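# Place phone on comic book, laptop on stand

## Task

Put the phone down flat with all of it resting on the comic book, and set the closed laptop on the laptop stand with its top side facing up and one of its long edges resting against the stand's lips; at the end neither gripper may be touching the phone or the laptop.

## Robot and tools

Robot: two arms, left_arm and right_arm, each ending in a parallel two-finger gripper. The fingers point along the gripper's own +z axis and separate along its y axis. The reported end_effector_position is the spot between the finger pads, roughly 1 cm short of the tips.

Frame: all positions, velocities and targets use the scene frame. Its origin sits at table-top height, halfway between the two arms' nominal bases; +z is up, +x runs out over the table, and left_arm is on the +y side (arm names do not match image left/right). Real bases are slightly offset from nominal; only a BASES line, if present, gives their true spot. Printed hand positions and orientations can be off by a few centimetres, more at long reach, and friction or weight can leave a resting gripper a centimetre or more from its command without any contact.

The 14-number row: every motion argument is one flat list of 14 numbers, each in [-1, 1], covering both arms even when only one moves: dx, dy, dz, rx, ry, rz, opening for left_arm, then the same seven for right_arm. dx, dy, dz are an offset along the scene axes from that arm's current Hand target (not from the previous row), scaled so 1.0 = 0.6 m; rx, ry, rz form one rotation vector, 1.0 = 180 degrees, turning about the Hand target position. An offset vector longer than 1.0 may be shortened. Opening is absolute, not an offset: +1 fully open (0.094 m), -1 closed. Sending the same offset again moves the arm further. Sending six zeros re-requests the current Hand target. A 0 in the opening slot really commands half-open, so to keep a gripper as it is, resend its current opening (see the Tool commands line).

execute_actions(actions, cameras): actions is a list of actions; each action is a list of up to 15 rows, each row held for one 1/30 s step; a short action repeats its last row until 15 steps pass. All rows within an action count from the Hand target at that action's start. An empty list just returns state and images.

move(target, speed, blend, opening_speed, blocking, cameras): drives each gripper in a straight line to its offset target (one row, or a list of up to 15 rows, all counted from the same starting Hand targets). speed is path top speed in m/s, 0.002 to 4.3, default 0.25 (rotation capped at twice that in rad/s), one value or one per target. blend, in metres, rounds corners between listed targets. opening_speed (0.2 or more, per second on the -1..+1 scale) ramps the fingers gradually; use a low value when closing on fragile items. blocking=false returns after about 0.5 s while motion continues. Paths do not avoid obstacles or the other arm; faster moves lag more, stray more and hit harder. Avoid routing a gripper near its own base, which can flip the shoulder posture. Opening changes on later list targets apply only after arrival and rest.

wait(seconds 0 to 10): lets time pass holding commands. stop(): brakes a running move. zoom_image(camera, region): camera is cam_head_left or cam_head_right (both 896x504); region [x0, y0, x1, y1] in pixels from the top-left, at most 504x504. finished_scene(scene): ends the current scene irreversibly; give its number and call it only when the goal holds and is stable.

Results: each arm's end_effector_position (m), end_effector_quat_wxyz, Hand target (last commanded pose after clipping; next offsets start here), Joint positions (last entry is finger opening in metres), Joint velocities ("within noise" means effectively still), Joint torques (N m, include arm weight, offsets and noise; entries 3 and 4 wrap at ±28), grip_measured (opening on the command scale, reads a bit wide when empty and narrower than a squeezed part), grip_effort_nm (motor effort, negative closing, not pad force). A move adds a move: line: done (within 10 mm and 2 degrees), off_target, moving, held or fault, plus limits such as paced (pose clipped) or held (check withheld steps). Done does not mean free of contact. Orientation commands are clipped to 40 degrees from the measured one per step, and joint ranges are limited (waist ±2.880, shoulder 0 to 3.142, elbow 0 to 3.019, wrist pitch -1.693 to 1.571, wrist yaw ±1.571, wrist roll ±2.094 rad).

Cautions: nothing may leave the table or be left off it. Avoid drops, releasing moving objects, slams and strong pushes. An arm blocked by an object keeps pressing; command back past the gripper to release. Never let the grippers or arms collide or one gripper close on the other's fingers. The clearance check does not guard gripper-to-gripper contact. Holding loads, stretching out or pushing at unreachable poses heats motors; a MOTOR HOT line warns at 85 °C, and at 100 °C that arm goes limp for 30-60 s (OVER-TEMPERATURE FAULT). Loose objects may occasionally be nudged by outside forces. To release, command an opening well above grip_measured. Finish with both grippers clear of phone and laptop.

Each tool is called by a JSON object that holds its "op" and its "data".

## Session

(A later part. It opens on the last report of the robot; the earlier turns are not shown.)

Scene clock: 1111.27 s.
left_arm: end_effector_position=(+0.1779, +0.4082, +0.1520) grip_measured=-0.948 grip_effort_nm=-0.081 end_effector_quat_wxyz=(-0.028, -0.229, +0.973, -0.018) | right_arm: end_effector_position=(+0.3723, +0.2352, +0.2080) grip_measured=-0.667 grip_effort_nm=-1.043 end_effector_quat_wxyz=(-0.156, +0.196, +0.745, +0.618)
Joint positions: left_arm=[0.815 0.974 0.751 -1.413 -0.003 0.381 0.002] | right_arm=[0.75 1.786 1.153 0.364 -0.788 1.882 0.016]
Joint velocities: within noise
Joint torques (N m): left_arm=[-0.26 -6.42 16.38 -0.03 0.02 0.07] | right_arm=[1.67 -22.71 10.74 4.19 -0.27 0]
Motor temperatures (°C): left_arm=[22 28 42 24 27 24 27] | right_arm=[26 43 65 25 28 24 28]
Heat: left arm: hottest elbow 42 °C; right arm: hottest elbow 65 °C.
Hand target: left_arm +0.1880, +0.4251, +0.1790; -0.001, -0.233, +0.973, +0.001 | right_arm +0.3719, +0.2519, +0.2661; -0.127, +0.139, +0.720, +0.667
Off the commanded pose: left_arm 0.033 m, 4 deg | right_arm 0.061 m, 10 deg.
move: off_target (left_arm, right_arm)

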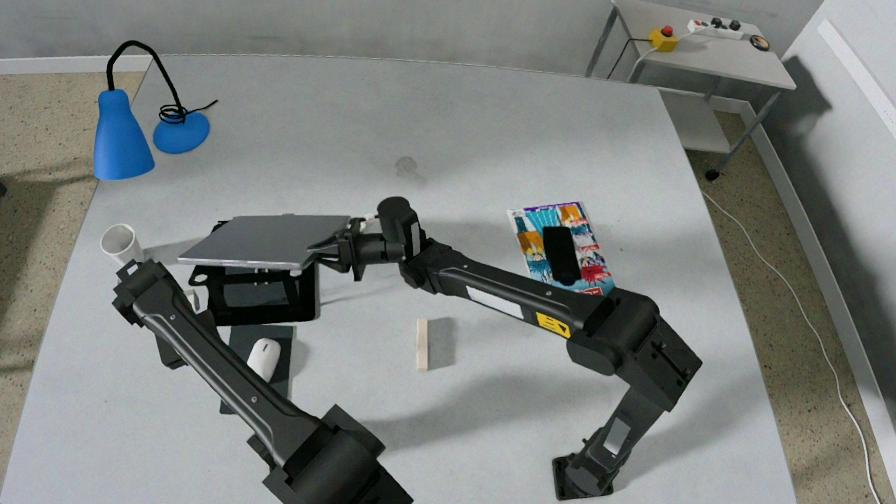

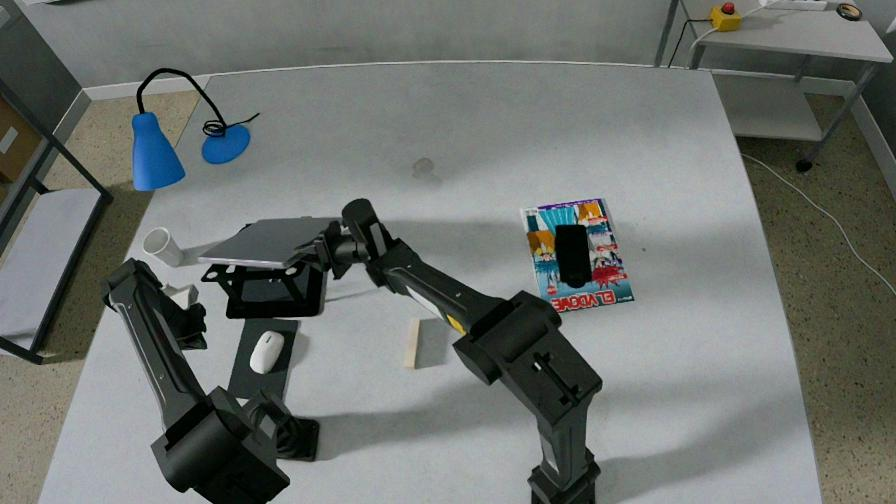

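{"op": "move", "data": {"target": [0,0,0.0,0,0,0,-0.95,-0.05,-0.05,0.06,0.0,0,0.07,-0.95], "speed": 0.1}}

{"op": "zoom_image", "data": {"camera": "cam_head_left", "region": [150, 190, 374, 350]}}

{"op": "zoom_image", "data": {"camera": "cam_head_right", "region": [160, 190, 384, 350]}}

Scene clock: 1116.40 s.
left_arm: end_effector_position=(+0.1779, +0.4082, +0.1520) grip_measured=-0.948 grip_effort_nm=-0.085 end_effector_quat_wxyz=(-0.028, -0.229, +0.973, -0.018) | right_arm: end_effector_position=(+0.3533, +0.2157, +0.2096) grip_measured=-0.667 grip_effort_nm=-1.033 end_effector_quat_wxyz=(-0.228, +0.143, +0.751, +0.603)
Joint positions: left_arm=[0.815 0.974 0.751 -1.413 -0.003 0.381 0.002] | right_arm=[0.712 1.778 1.149 0.308 -1.003 1.846 0.016]
Joint velocities: within noise
Joint torques (N m): left_arm=[-0.03 -6.12 16.25 -0.29 0.01 0.08] | right_arm=[1.32 -27.87 11.44 1.85 -1.8 -0.2]
Motor temperatures (°C): left_arm=[22 28 42 24 27 24 27] | right_arm=[26 43 63 26 27 24 28]
Heat: left arm: hottest elbow 42 °C; right arm: hottest elbow 63 °C.
Hand target: left_arm +0.1880, +0.4251, +0.1790; -0.001, -0.233, +0.973, +0.001 | right_arm +0.3420, +0.2218, +0.3022; -0.200, +0.060, +0.731, +0.649
Off the commanded pose: left_arm 0.033 m, 4 deg | right_arm 0.093 m, 12 deg.
move: off_target (left_arm, right_arm)

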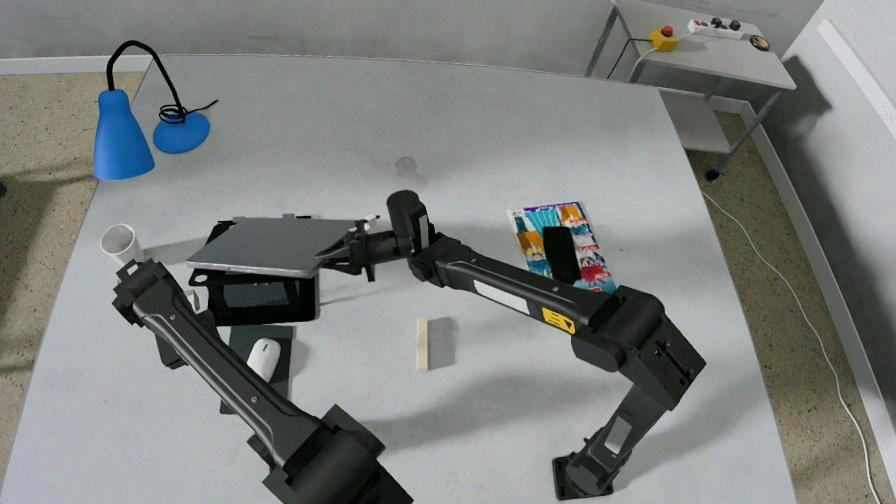

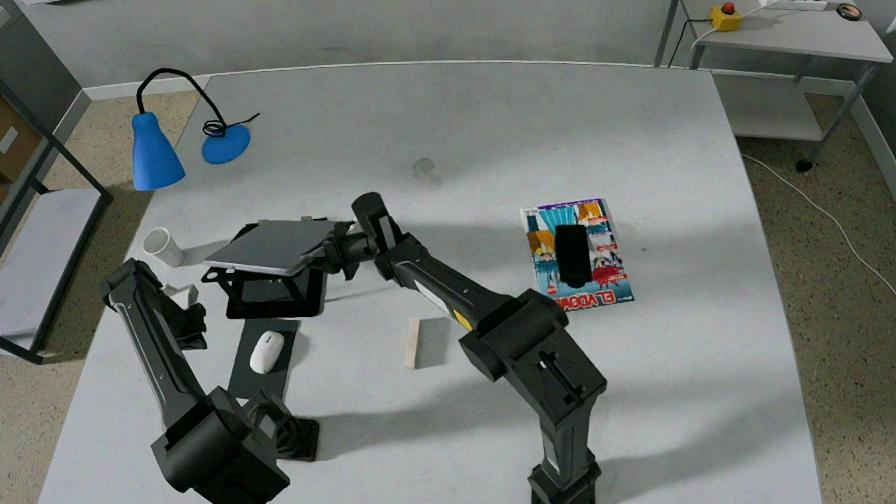

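Scaled by 2.250.

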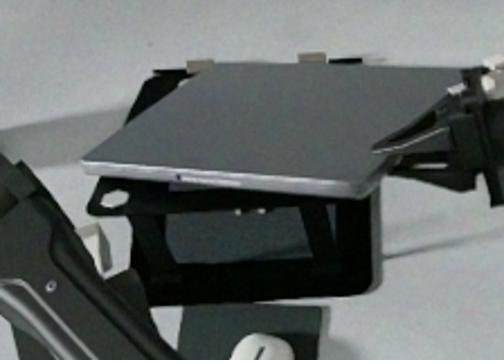

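Scaled by 2.250.

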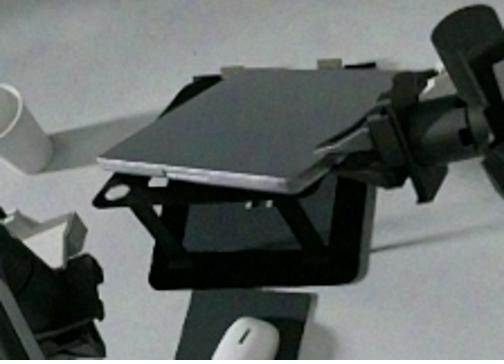

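{"op": "move", "data": {"target": [0,0,0.0,0,0,0,-0.95,0.02,0.0,0.02,0.0,0,0.09,-0.95], "speed": 0.1}}

{"op": "zoom_image", "data": {"camera": "cam_head_left", "region": [150, 190, 374, 350]}}

{"op": "zoom_image", "data": {"camera": "cam_head_right", "region": [160, 190, 384, 350]}}

Scene clock: 1125.40 s.
left_arm: end_effector_position=(+0.1779, +0.4082, +0.1520) grip_measured=-0.948 grip_effort_nm=-0.081 end_effector_quat_wxyz=(-0.028, -0.229, +0.973, -0.018) | right_arm: end_effector_position=(+0.3461, +0.1989, +0.2232) grip_measured=-0.668 grip_effort_nm=-1.038 end_effector_quat_wxyz=(-0.317, +0.048, +0.752, +0.575)
Joint positions: left_arm=[0.815 0.974 0.751 -1.413 -0.003 0.381 0.002] | right_arm=[0.665 1.816 1.277 -0.006 -1.304 1.609 0.016]
Joint velocities: within noise
Joint torques (N m): left_arm=[0.03 -5.54 16.03 -0.2 -0.02 0.1] | right_arm=[1.44 -24.94 17.01 1.61 -2.51 -0.08]
Motor temperatures (°C): left_arm=[22 28 43 24 27 24 27] | right_arm=[26 45 62 25 30 24 28]
Heat: left arm: hottest elbow 43 °C; right arm: hottest elbow 62 °C.
Hand target: left_arm +0.1880, +0.4251, +0.1790; -0.001, -0.233, +0.973, +0.001 | right_arm +0.3539, +0.2219, +0.3141; -0.289, -0.044, +0.732, +0.615
Off the commanded pose: left_arm 0.033 m, 4 deg | right_arm 0.094 m, 12 deg.
move: off_target (left_arm, right_arm)

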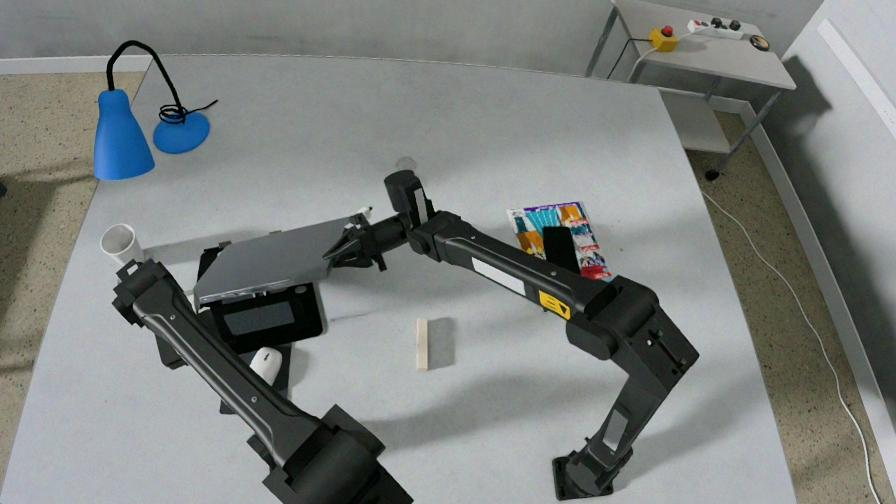

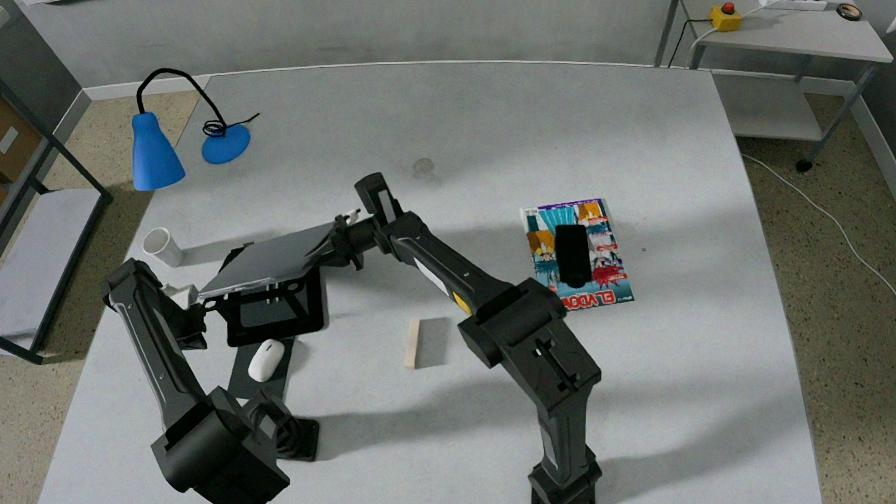

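Scaled by 2.250.

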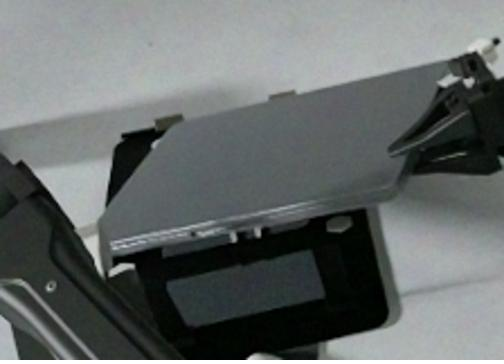

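Scaled by 2.250.

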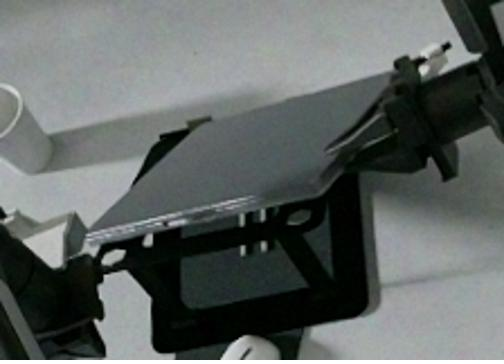

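{"op": "move", "data": {"target": [-0.03,0.12,0.03,0,0,0,-0.95,0,0.0,0.0,0.0,0,0,-0.95], "speed": 0.15}}

{"op": "move", "data": {"target": [0,0,0,0,0,0,-0.95,0.07,0.0,0.0,0.0,0,0,-0.95], "speed": 0.08}}

{"op": "zoom_image", "data": {"camera": "cam_head_left", "region": [150, 190, 374, 350]}}

{"op": "zoom_image", "data": {"camera": "cam_head_right", "region": [160, 190, 384, 350]}}

Scene clock: 1150.03 s.
left_arm: end_effector_position=(+0.1626, +0.4769, +0.1739) grip_measured=-0.948 grip_effort_nm=-0.085 end_effector_quat_wxyz=(-0.019, -0.230, +0.973, -0.016) | right_arm: end_effector_position=(+0.3467, +0.1991, +0.2239) grip_measured=-0.668 grip_effort_nm=-1.033 end_effector_quat_wxyz=(-0.317, +0.046, +0.755, +0.573)
Joint positions: left_arm=[1.027 1.09 0.884 -1.413 -0.007 0.591 0.002] | right_arm=[0.665 1.817 1.289 -0.047 -1.304 1.578 0.016]
Joint velocities: within noise
Joint torques (N m): left_arm=[-0.67 -6.59 16.34 -0.02 0.14 0.13] | right_arm=[1.38 -24.59 16.92 1.39 -2.52 -0.07]
Motor temperatures (°C): left_arm=[22 28 45 24 27 23 27] | right_arm=[26 46 69 25 37 24 28]
Heat: left arm: hottest elbow 45 °C; right arm: hottest elbow 69 °C.
Hand target: left_arm +0.1701, +0.4972, +0.1971; -0.001, -0.232, +0.973, +0.001 | right_arm +0.3540, +0.2219, +0.3142; -0.289, -0.044, +0.732, +0.615
Off the commanded pose: left_arm 0.032 m, 3 deg | right_arm 0.093 m, 12 deg.
move: off_target (left_arm, right_arm)

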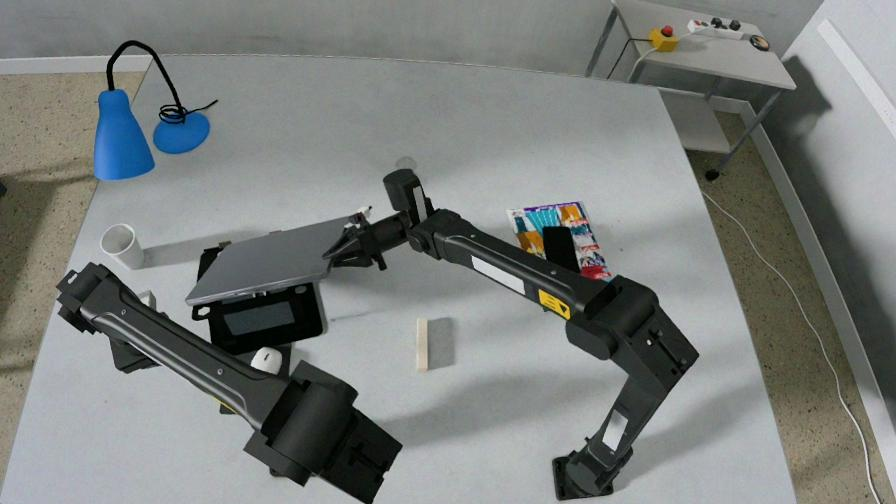

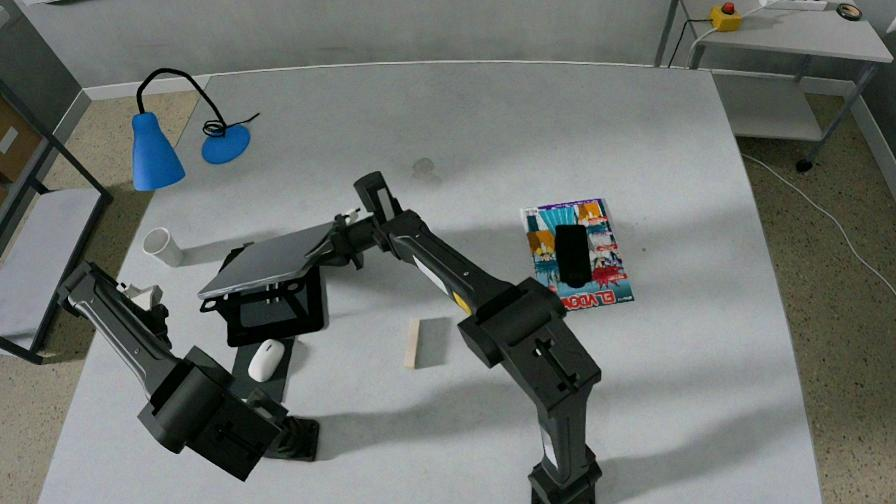

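Scene clock: 1151.60 s.
left_arm: end_effector_position=(+0.1627, +0.4769, +0.1739) grip_measured=-0.948 grip_effort_nm=-0.085 end_effector_quat_wxyz=(-0.019, -0.230, +0.973, -0.016) | right_arm: end_effector_position=(+0.3734, +0.2033, +0.2237) grip_measured=-0.668 grip_effort_nm=-1.043 end_effector_quat_wxyz=(-0.338, +0.043, +0.748, +0.569)
Joint positions: left_arm=[1.027 1.09 0.884 -1.413 -0.006 0.592 0.002] | right_arm=[0.64 1.889 1.401 -0.158 -1.364 1.528 0.016]
Joint velocities: within noise
Joint torques (N m): left_arm=[-1.2 -6.01 16.59 0.01 0.11 0.12] | right_arm=[0.26 -25.64 17.62 1.42 -1.8 -0.16]
Motor temperatures (°C): left_arm=[22 28 45 24 27 23 27] | right_arm=[26 46 69 25 37 24 28]
Heat: left arm: hottest elbow 45 °C; right arm: hottest elbow 69 °C.
Hand target: left_arm +0.1701, +0.4972, +0.1971; -0.001, -0.232, +0.973, +0.001 | right_arm +0.3959, +0.2219, +0.3143; -0.289, -0.044, +0.732, +0.615
Off the commanded pose: left_arm 0.032 m, 3 deg | right_arm 0.095 m, 13 deg.
move: off_target (left_arm, right_arm)

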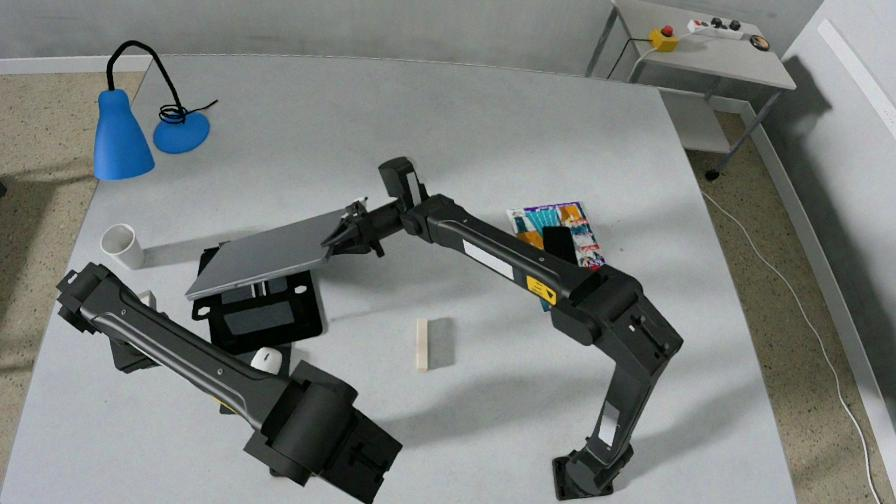

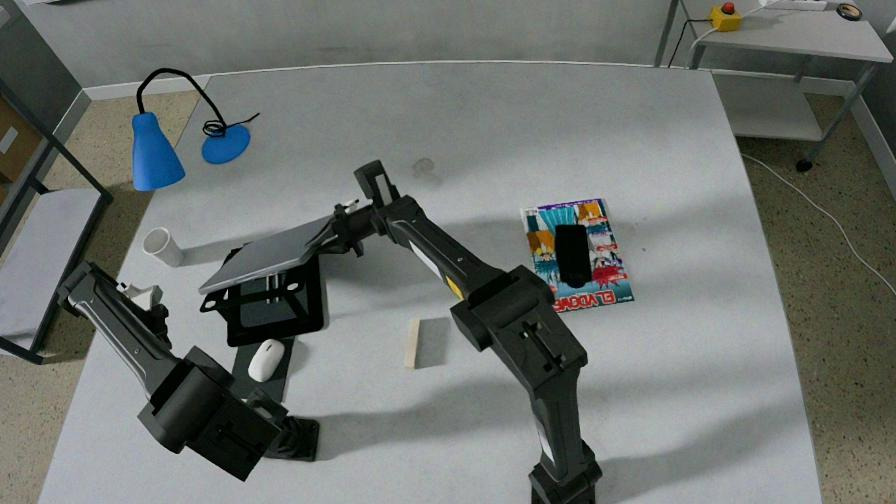

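Scaled by 2.250.

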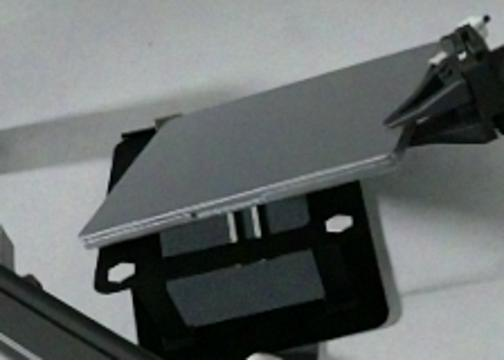

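Scaled by 2.250.

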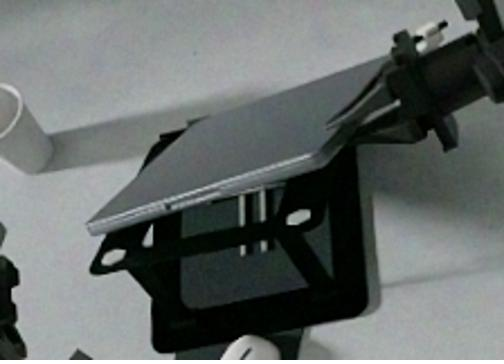

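{"op": "move", "data": {"target": [[0,0,0,0,0,0,-0.95,0.08,0.04,-0.02,0.0,0,0.02,-0.95],[0,0,0,0,0,0,-0.95,0.08,0.06,-0.16,0.02,0.02,0.02,-0.95]], "speed": 0.1}}

{"op": "zoom_image", "data": {"camera": "cam_head_left", "region": [150, 190, 374, 350]}}

{"op": "zoom_image", "data": {"camera": "cam_head_right", "region": [160, 190, 384, 350]}}

Scene clock: 1158.17 s.
left_arm: end_effector_position=(+0.1627, +0.4769, +0.1739) grip_measured=-0.948 grip_effort_nm=-0.085 end_effector_quat_wxyz=(-0.019, -0.230, +0.973, -0.016) | right_arm: end_effector_position=(+0.4284, +0.2438, +0.1731) grip_measured=-0.668 grip_effort_nm=-1.033 end_effector_quat_wxyz=(-0.372, -0.014, +0.716, +0.591)
Joint positions: left_arm=[1.027 1.09 0.884 -1.413 -0.006 0.592 0.002] | right_arm=[0.634 2.172 1.63 0.126 -1.507 1.698 0.016]
Joint velocities: within noise
Joint torques (N m): left_arm=[-0.73 -6.83 16.64 -0.17 0.16 0.06] | right_arm=[0.56 -27.52 13.12 2.55 -0.07 0.02]
Motor temperatures (°C): left_arm=[22 28 44 24 27 23 27] | right_arm=[26 46 70 25 35 24 28]
Heat: left arm: hottest elbow 44 °C; right arm: hottest elbow 70 °C.
Hand target: left_arm +0.1701, +0.4972, +0.1971; -0.001, -0.232, +0.973, +0.001 | right_arm +0.4440, +0.2578, +0.2181; -0.330, -0.057, +0.702, +0.629
Off the commanded pose: left_arm 0.032 m, 3 deg | right_arm 0.050 m, 8 deg.
move: off_target (left_arm, right_arm)

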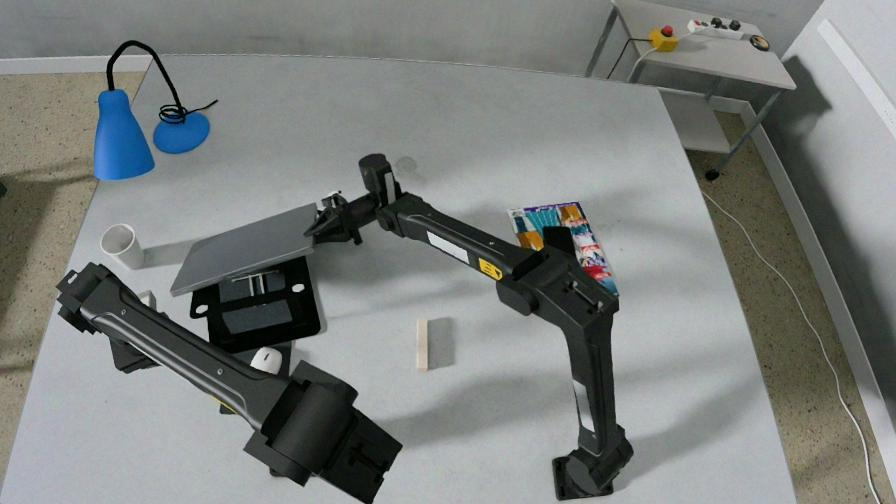

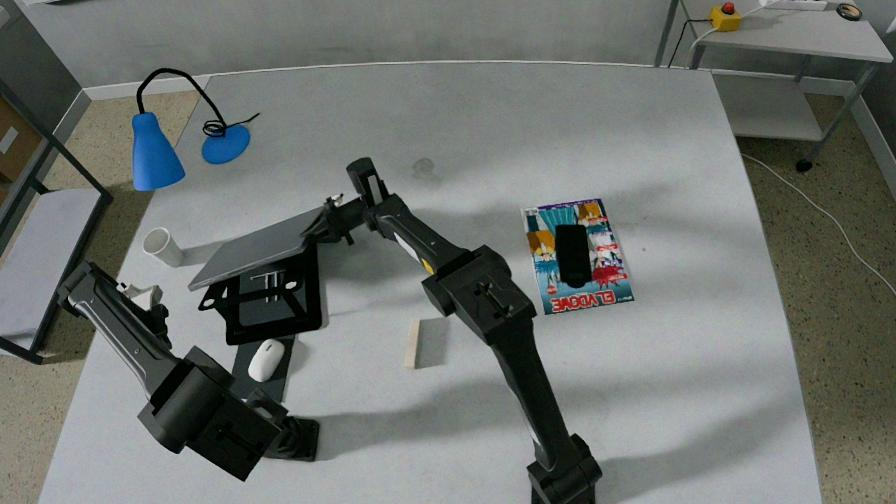

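Scaled by 2.250.

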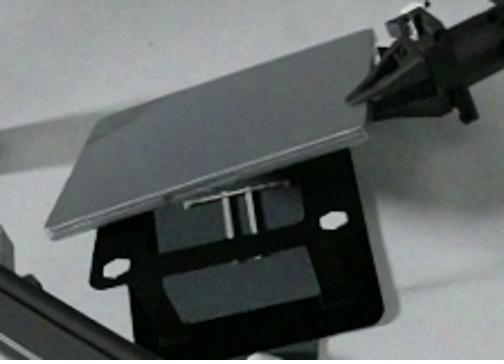

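Scaled by 2.250.

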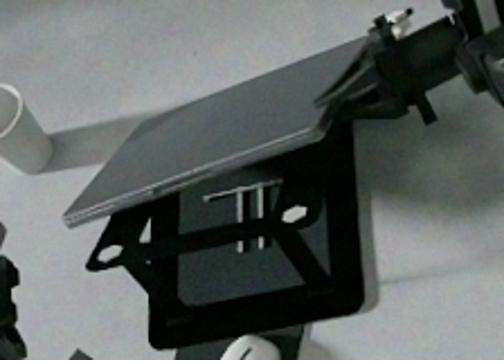

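{"op": "move", "data": {"target": [0,0,0,0,0,0,-0.95,-0.02,0.0,-0.14,0.02,0.02,0.0,-0.95], "speed": 0.1}}

{"op": "zoom_image", "data": {"camera": "cam_head_left", "region": [150, 190, 374, 350]}}

{"op": "zoom_image", "data": {"camera": "cam_head_right", "region": [160, 190, 384, 350]}}

Scene clock: 1166.47 s.
left_arm: end_effector_position=(+0.1627, +0.4769, +0.1739) grip_measured=-0.948 grip_effort_nm=-0.085 end_effector_quat_wxyz=(-0.019, -0.230, +0.973, -0.016) | right_arm: end_effector_position=(+0.4309, +0.2467, +0.1389) grip_measured=-0.668 grip_effort_nm=-1.038 end_effector_quat_wxyz=(-0.358, -0.054, +0.708, +0.607)
Joint positions: left_arm=[1.027 1.09 0.884 -1.413 -0.006 0.592 0.002] | right_arm=[0.635 2.254 1.63 0.379 -1.538 1.783 0.016]
Joint velocities: within noise
Joint torques (N m): left_arm=[-0.15 -6.42 16.55 -0.01 0.18 0.12] | right_arm=[1.2 -25.05 8.61 2.02 0.82 -0.02]
Motor temperatures (°C): left_arm=[22 28 44 24 27 23 27] | right_arm=[26 46 68 25 32 24 28]
Heat: left arm: hottest elbow 44 °C; right arm: hottest elbow 68 °C.
Hand target: left_arm +0.1701, +0.4972, +0.1971; -0.001, -0.233, +0.973, +0.001 | right_arm +0.4319, +0.2578, +0.1340; -0.350, -0.047, +0.671, +0.652
Off the commanded pose: left_arm 0.032 m, 3 deg | right_arm 0.012 m, 7 deg.
move: off_target (left_arm, right_arm)

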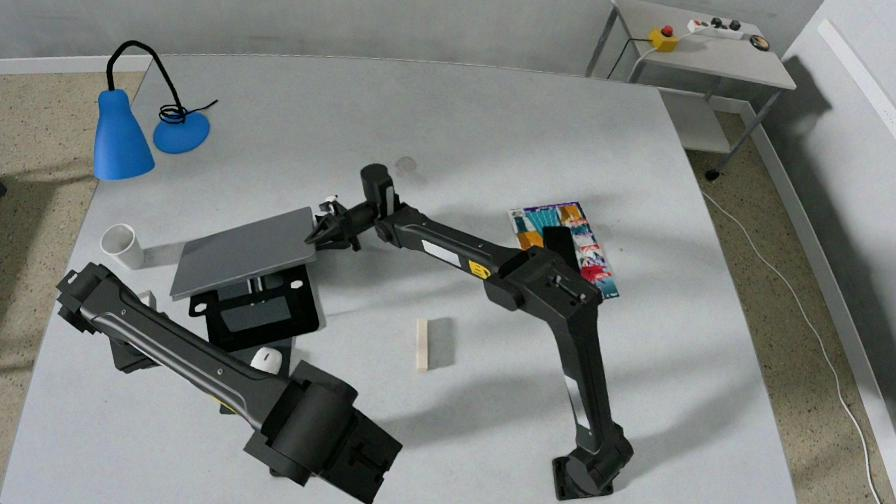

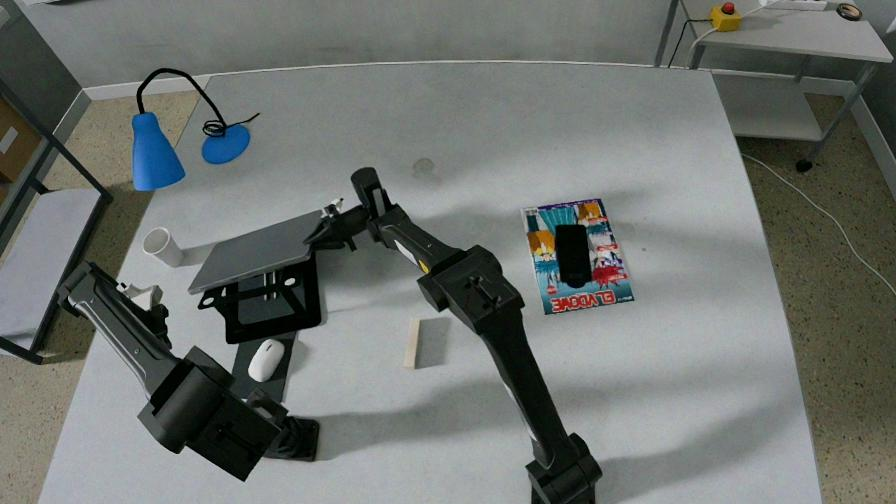

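Scaled by 2.250.

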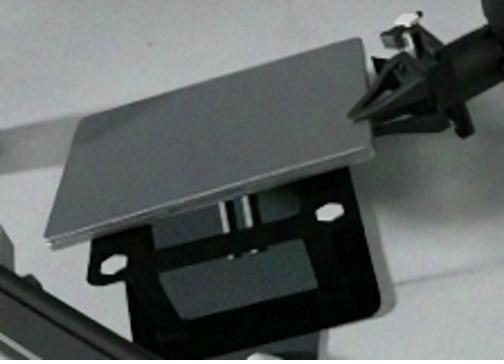

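Scaled by 2.250.

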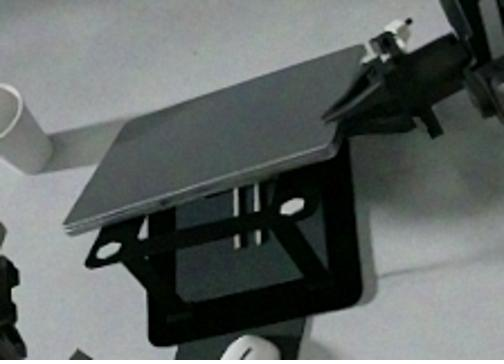

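{"op": "move", "data": {"target": [0.29,0.155,-0.04,-0.329,-0.195,0.2035,0.5,0,0,-0.06,0,0,0.0,-0.95], "speed": 0.2}}

{"op": "zoom_image", "data": {"camera": "cam_head_left", "region": [110, 190, 334, 350]}}

{"op": "zoom_image", "data": {"camera": "cam_head_right", "region": [120, 190, 344, 350]}}

Scene clock: 1178.67 s.
left_arm: end_effector_position=(+0.3393, +0.5721, +0.1613) grip_measured=+0.498 grip_effort_nm=0.125 end_effector_quat_wxyz=(+0.152, -0.469, +0.686, -0.536) | right_arm: end_effector_position=(+0.4336, +0.2493, +0.1170) grip_measured=-0.668 grip_effort_nm=-1.038 end_effector_quat_wxyz=(-0.334, -0.059, +0.702, +0.626)
Joint positions: left_arm=[1.135 1.824 1.295 -1.648 1.091 0.34 0.07] | right_arm=[0.636 2.328 1.611 0.821 -1.502 2.082 0.016]
Joint velocities: within noise
Joint torques (N m): left_arm=[-0.56 -17.08 13.08 -0.99 0.54 0.01] | right_arm=[1.26 -23.88 7.3 1.77 1.06 0.11]
Motor temperatures (°C): left_arm=[22 28 44 24 27 23 27] | right_arm=[26 45 62 25 31 24 28]
Heat: left arm: hottest elbow 44 °C; right arm: hottest elbow 62 °C.
Hand target: left_arm +0.3440, +0.5902, +0.1730; +0.163, -0.468, +0.688, -0.530 | right_arm +0.4320, +0.2578, +0.0980; -0.350, -0.047, +0.671, +0.652
Off the commanded pose: left_arm 0.022 m, 2 deg | right_arm 0.021 m, 5 deg.
joint sent to its limit (right arm) — joint 6 (wrist roll), upper limit. The joint targets are off in orientation, not in position.
move: off_target (left_arm, right_arm)

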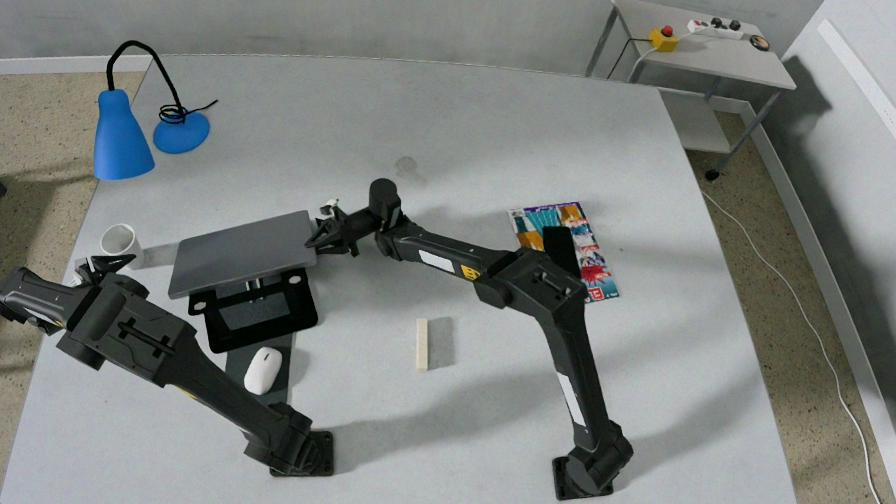

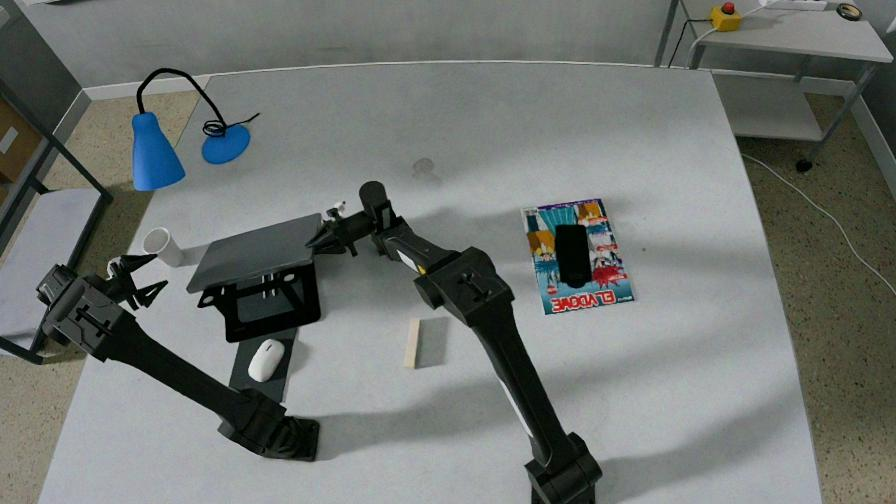

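Scaled by 2.250.

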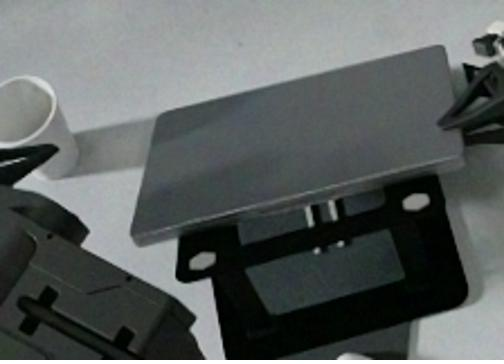

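Scaled by 2.250.

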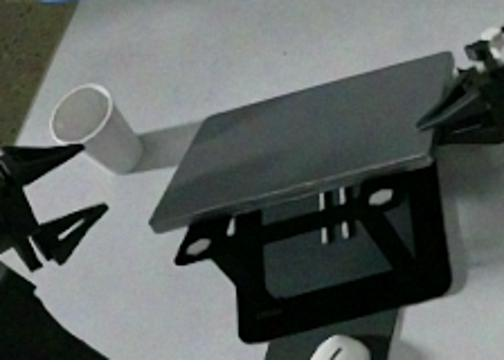

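{"op": "move", "data": {"target": [0.07,-0.09,-0.1,0,0,0,0.7,0,0,0,0,0,0.0,-0.95], "speed": 0.1}}

{"op": "zoom_image", "data": {"camera": "cam_head_left", "region": [110, 210, 222, 310]}}

{"op": "zoom_image", "data": {"camera": "cam_head_right", "region": [130, 210, 242, 310]}}

Scene clock: 1185.77 s.
left_arm: end_effector_position=(+0.3834, +0.5418, +0.1095) grip_measured=+0.698 grip_effort_nm=0.129 end_effector_quat_wxyz=(+0.162, -0.472, +0.686, -0.530) | right_arm: end_effector_position=(+0.4336, +0.2493, +0.1171) grip_measured=-0.668 grip_effort_nm=-1.038 end_effector_quat_wxyz=(-0.334, -0.059, +0.702, +0.626)
Joint positions: left_arm=[1.022 1.824 1.162 -1.254 1.149 0.069 0.08] | right_arm=[0.636 2.328 1.611 0.821 -1.502 2.082 0.016]
Joint velocities: within noise
Joint torques (N m): left_arm=[-2.96 -17.32 6.71 0.18 0.65 0] | right_arm=[1.14 -23.82 7.28 1.76 1.06 0.11]
Motor temperatures (°C): left_arm=[22 28 44 24 27 23 27] | right_arm=[26 44 59 25 31 24 28]
Heat: left arm: hottest elbow 44 °C; right arm: hottest elbow 59 °C.
Hand target: left_arm +0.3861, +0.5361, +0.1130; +0.163, -0.468, +0.688, -0.530 | right_arm +0.4320, +0.2578, +0.0980; -0.350, -0.047, +0.671, +0.652
Off the commanded pose: left_arm 0.007 m, 1 deg | right_arm 0.021 m, 5 deg.
joint sent to its limit (right arm) — joint 6 (wrist roll), upper limit. The joint targets are off in orientation, not in position.
move: off_target (right_arm)

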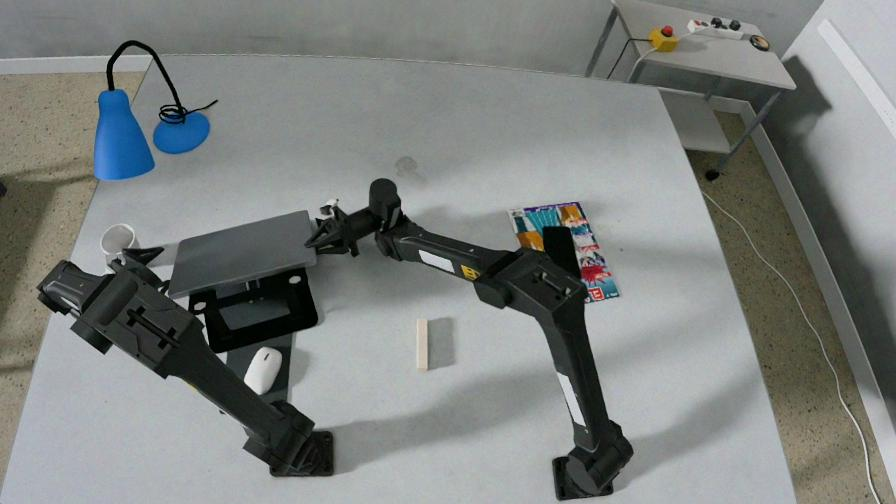

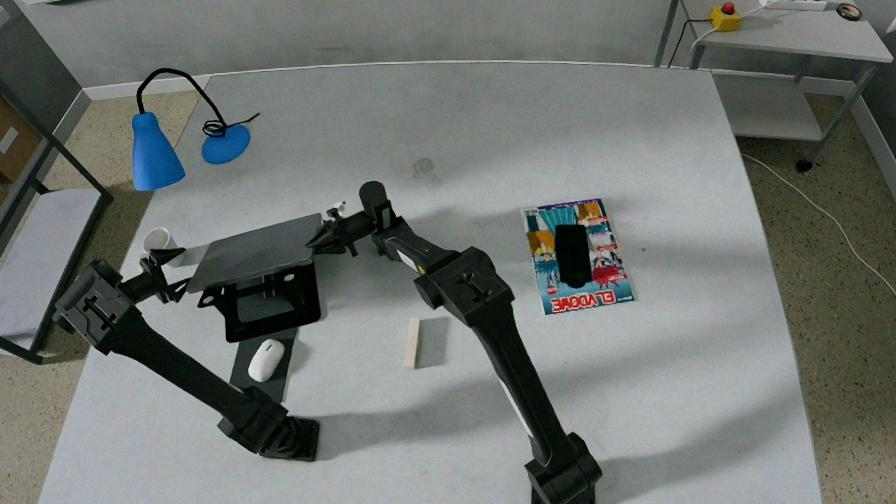

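Scaled by 4.500.

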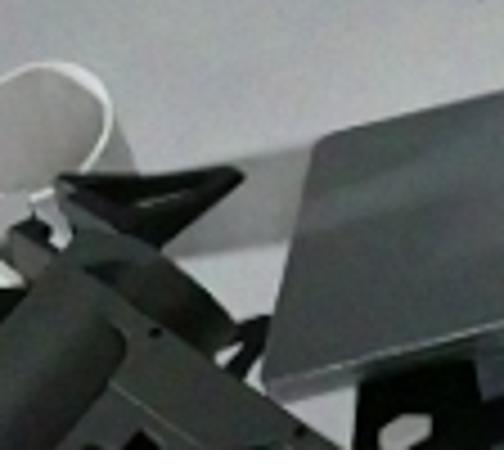

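Scaled by 4.500.

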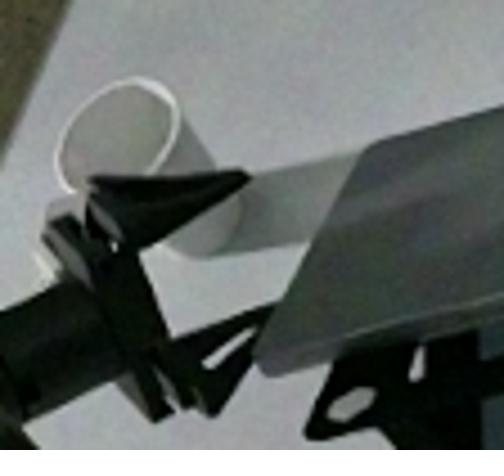

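{"op": "move", "data": {"target": [-0.015,-0.09,0.02,0,0,0,0.7,0,0,0,0,0,0.0,-0.95], "speed": 0.06}}

{"op": "zoom_image", "data": {"camera": "cam_head_left", "region": [130, 220, 242, 320]}}

{"op": "zoom_image", "data": {"camera": "cam_head_right", "region": [150, 220, 262, 320]}}

Scene clock: 1193.27 s.
left_arm: end_effector_position=(+0.3748, +0.4964, +0.1165) grip_measured=+0.698 grip_effort_nm=0.115 end_effector_quat_wxyz=(+0.170, -0.471, +0.687, -0.526) | right_arm: end_effector_position=(+0.4339, +0.2495, +0.1152) grip_measured=-0.668 grip_effort_nm=-1.038 end_effector_quat_wxyz=(-0.333, -0.057, +0.702, +0.627)
Joint positions: left_arm=[0.985 1.694 1.005 -1.117 1.16 -0.032 0.08] | right_arm=[0.636 2.331 1.611 0.823 -1.499 2.082 0.016]
Joint velocities: within noise
Joint torques (N m): left_arm=[-3.66 -17.49 6.11 -0.24 0.74 -0.16] | right_arm=[1.26 -24.18 7.31 1.7 0.96 0.1]
Motor temperatures (°C): left_arm=[22 28 43 24 28 23 27] | right_arm=[26 43 56 25 31 24 29]
Heat: left arm: hottest elbow 43 °C; right arm: hottest elbow 56 °C.
Hand target: left_arm +0.3771, +0.4822, +0.1250; +0.163, -0.468, +0.688, -0.530 | right_arm +0.4320, +0.2578, +0.0980; -0.350, -0.047, +0.671, +0.652
Off the commanded pose: left_arm 0.017 m, 1 deg | right_arm 0.019 m, 5 deg.
joint sent to its limit (right arm) — joint 6 (wrist roll), upper limit. The joint targets are off in orientation, not in position.
move: off_target (left_arm, right_arm)

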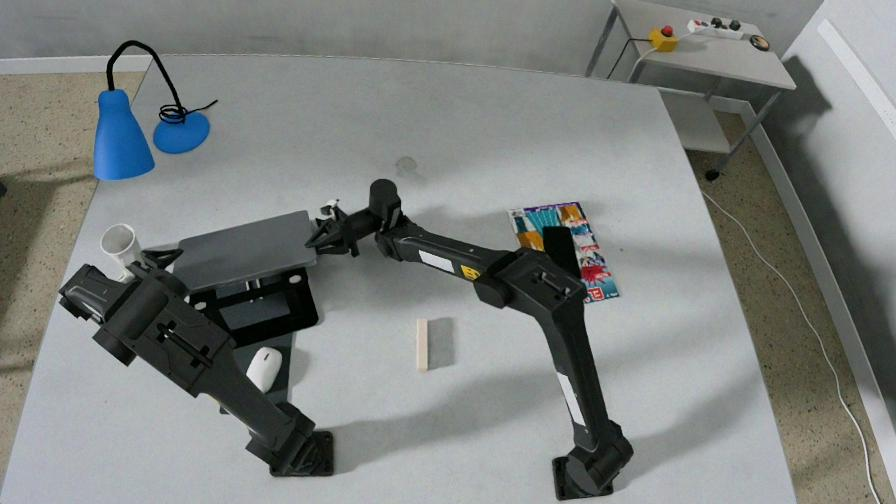

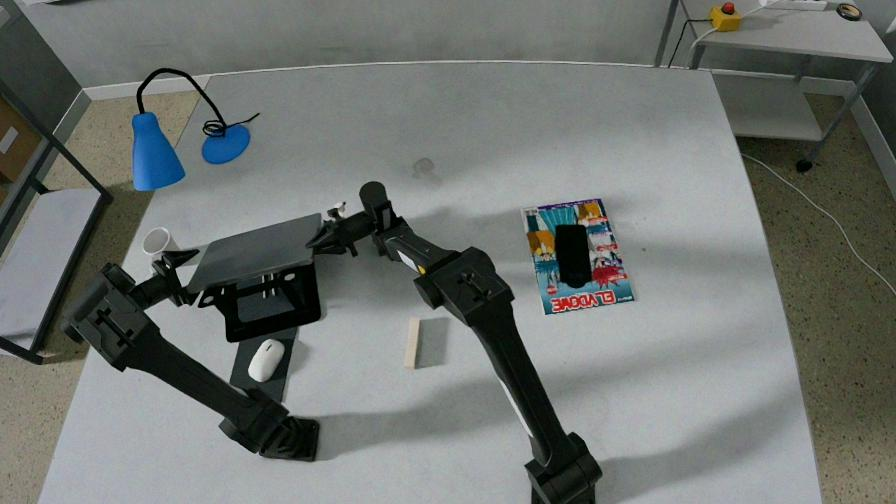

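Scaled by 4.500.

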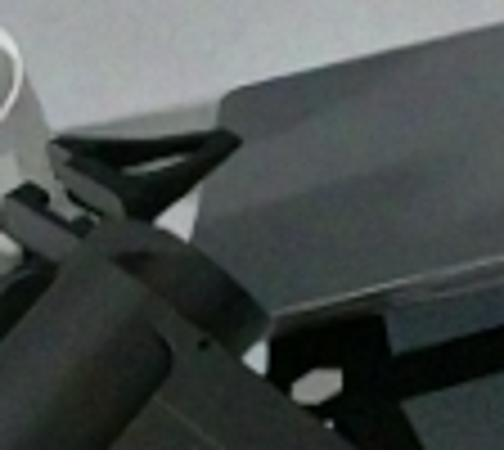

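Scaled by 4.500.

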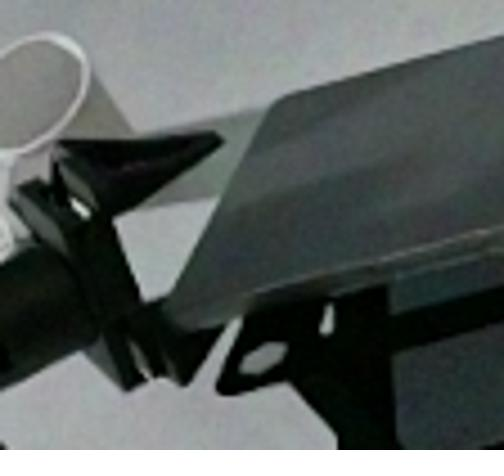

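{"op": "move", "data": {"target": [0.01,-0.02,-0.008,0,0,0,-0.4,0,0,0,0,0,0.0,-0.95], "speed": 0.06, "opening_speed": 0.4}}

{"op": "zoom_image", "data": {"camera": "cam_head_left", "region": [130, 220, 242, 320]}}

{"op": "zoom_image", "data": {"camera": "cam_head_right", "region": [150, 220, 262, 320]}}

Scene clock: 1199.17 s.
left_arm: end_effector_position=(+0.3687, +0.4906, +0.0977) grip_measured=-0.395 grip_effort_nm=-0.178 end_effector_quat_wxyz=(+0.164, -0.487, +0.689, -0.511) | right_arm: end_effector_position=(+0.4387, +0.2472, +0.1132) grip_measured=-0.668 grip_effort_nm=-1.038 end_effector_quat_wxyz=(-0.330, -0.051, +0.702, +0.629)
Joint positions: left_arm=[0.985 1.686 0.952 -1.021 1.126 -0.1 0.028] | right_arm=[0.63 2.334 1.611 0.823 -1.491 2.082 0.016]
Joint velocities: within noise
Joint torques (N m): left_arm=[-4.95 -17.61 7.3 -0.68 2.25 -0.11] | right_arm=[1.55 -24.41 7.35 1.69 0.7 0.1]
Motor temperatures (°C): left_arm=[22 28 42 24 28 23 27] | right_arm=[26 44 54 25 31 24 29]
Heat: left arm: hottest elbow 42 °C; right arm: hottest elbow 54 °C.
Hand target: left_arm +0.3831, +0.4702, +0.1202; +0.163, -0.468, +0.688, -0.530 | right_arm +0.4320, +0.2578, +0.0981; -0.350, -0.047, +0.671, +0.652
Off the commanded pose: left_arm 0.034 m, 3 deg | right_arm 0.020 m, 5 deg.
joint sent to its limit (right arm) — joint 6 (wrist roll), upper limit. The joint targets are off in orientation, not in position.
move: off_target (left_arm, right_arm)

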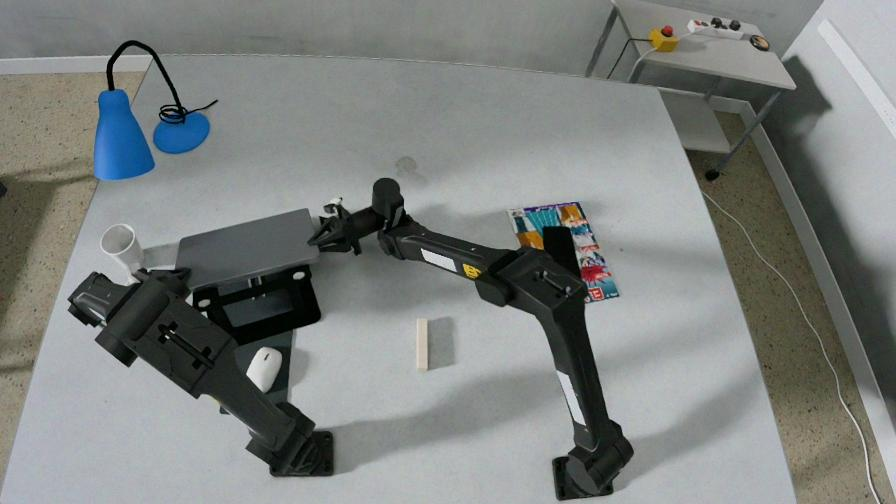

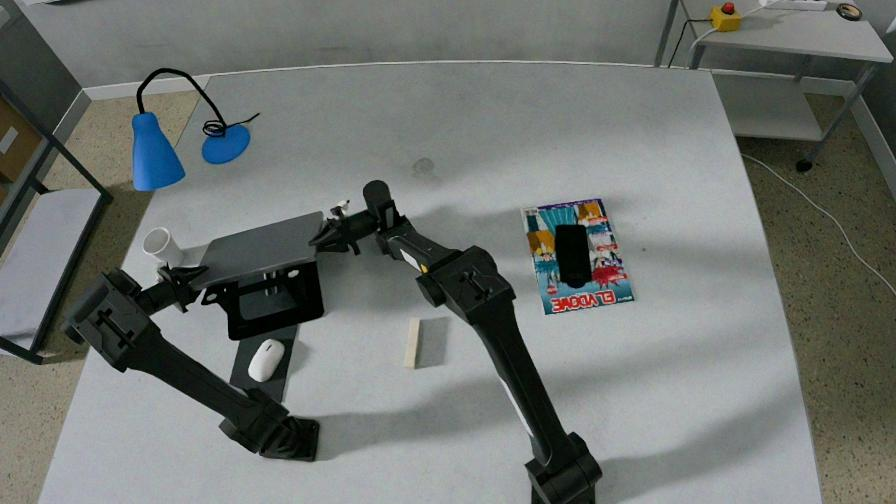

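Scaled by 4.500.

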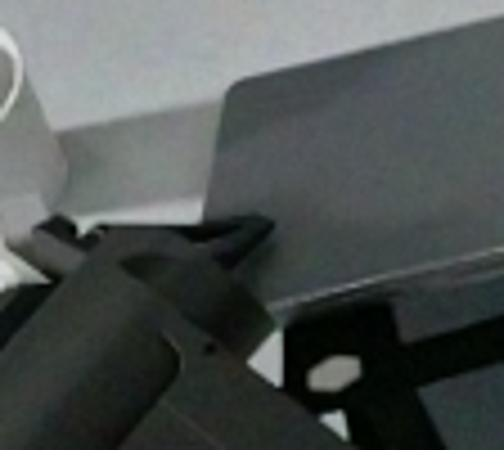

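Scaled by 4.500.

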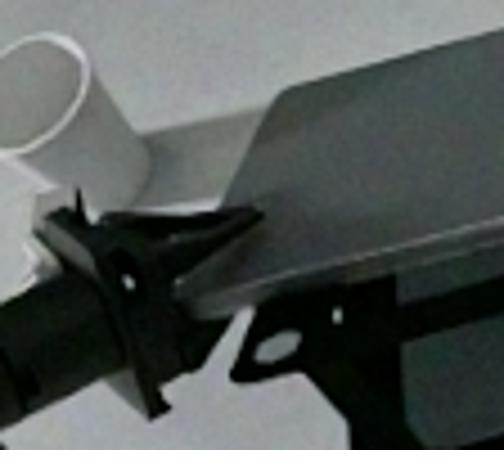

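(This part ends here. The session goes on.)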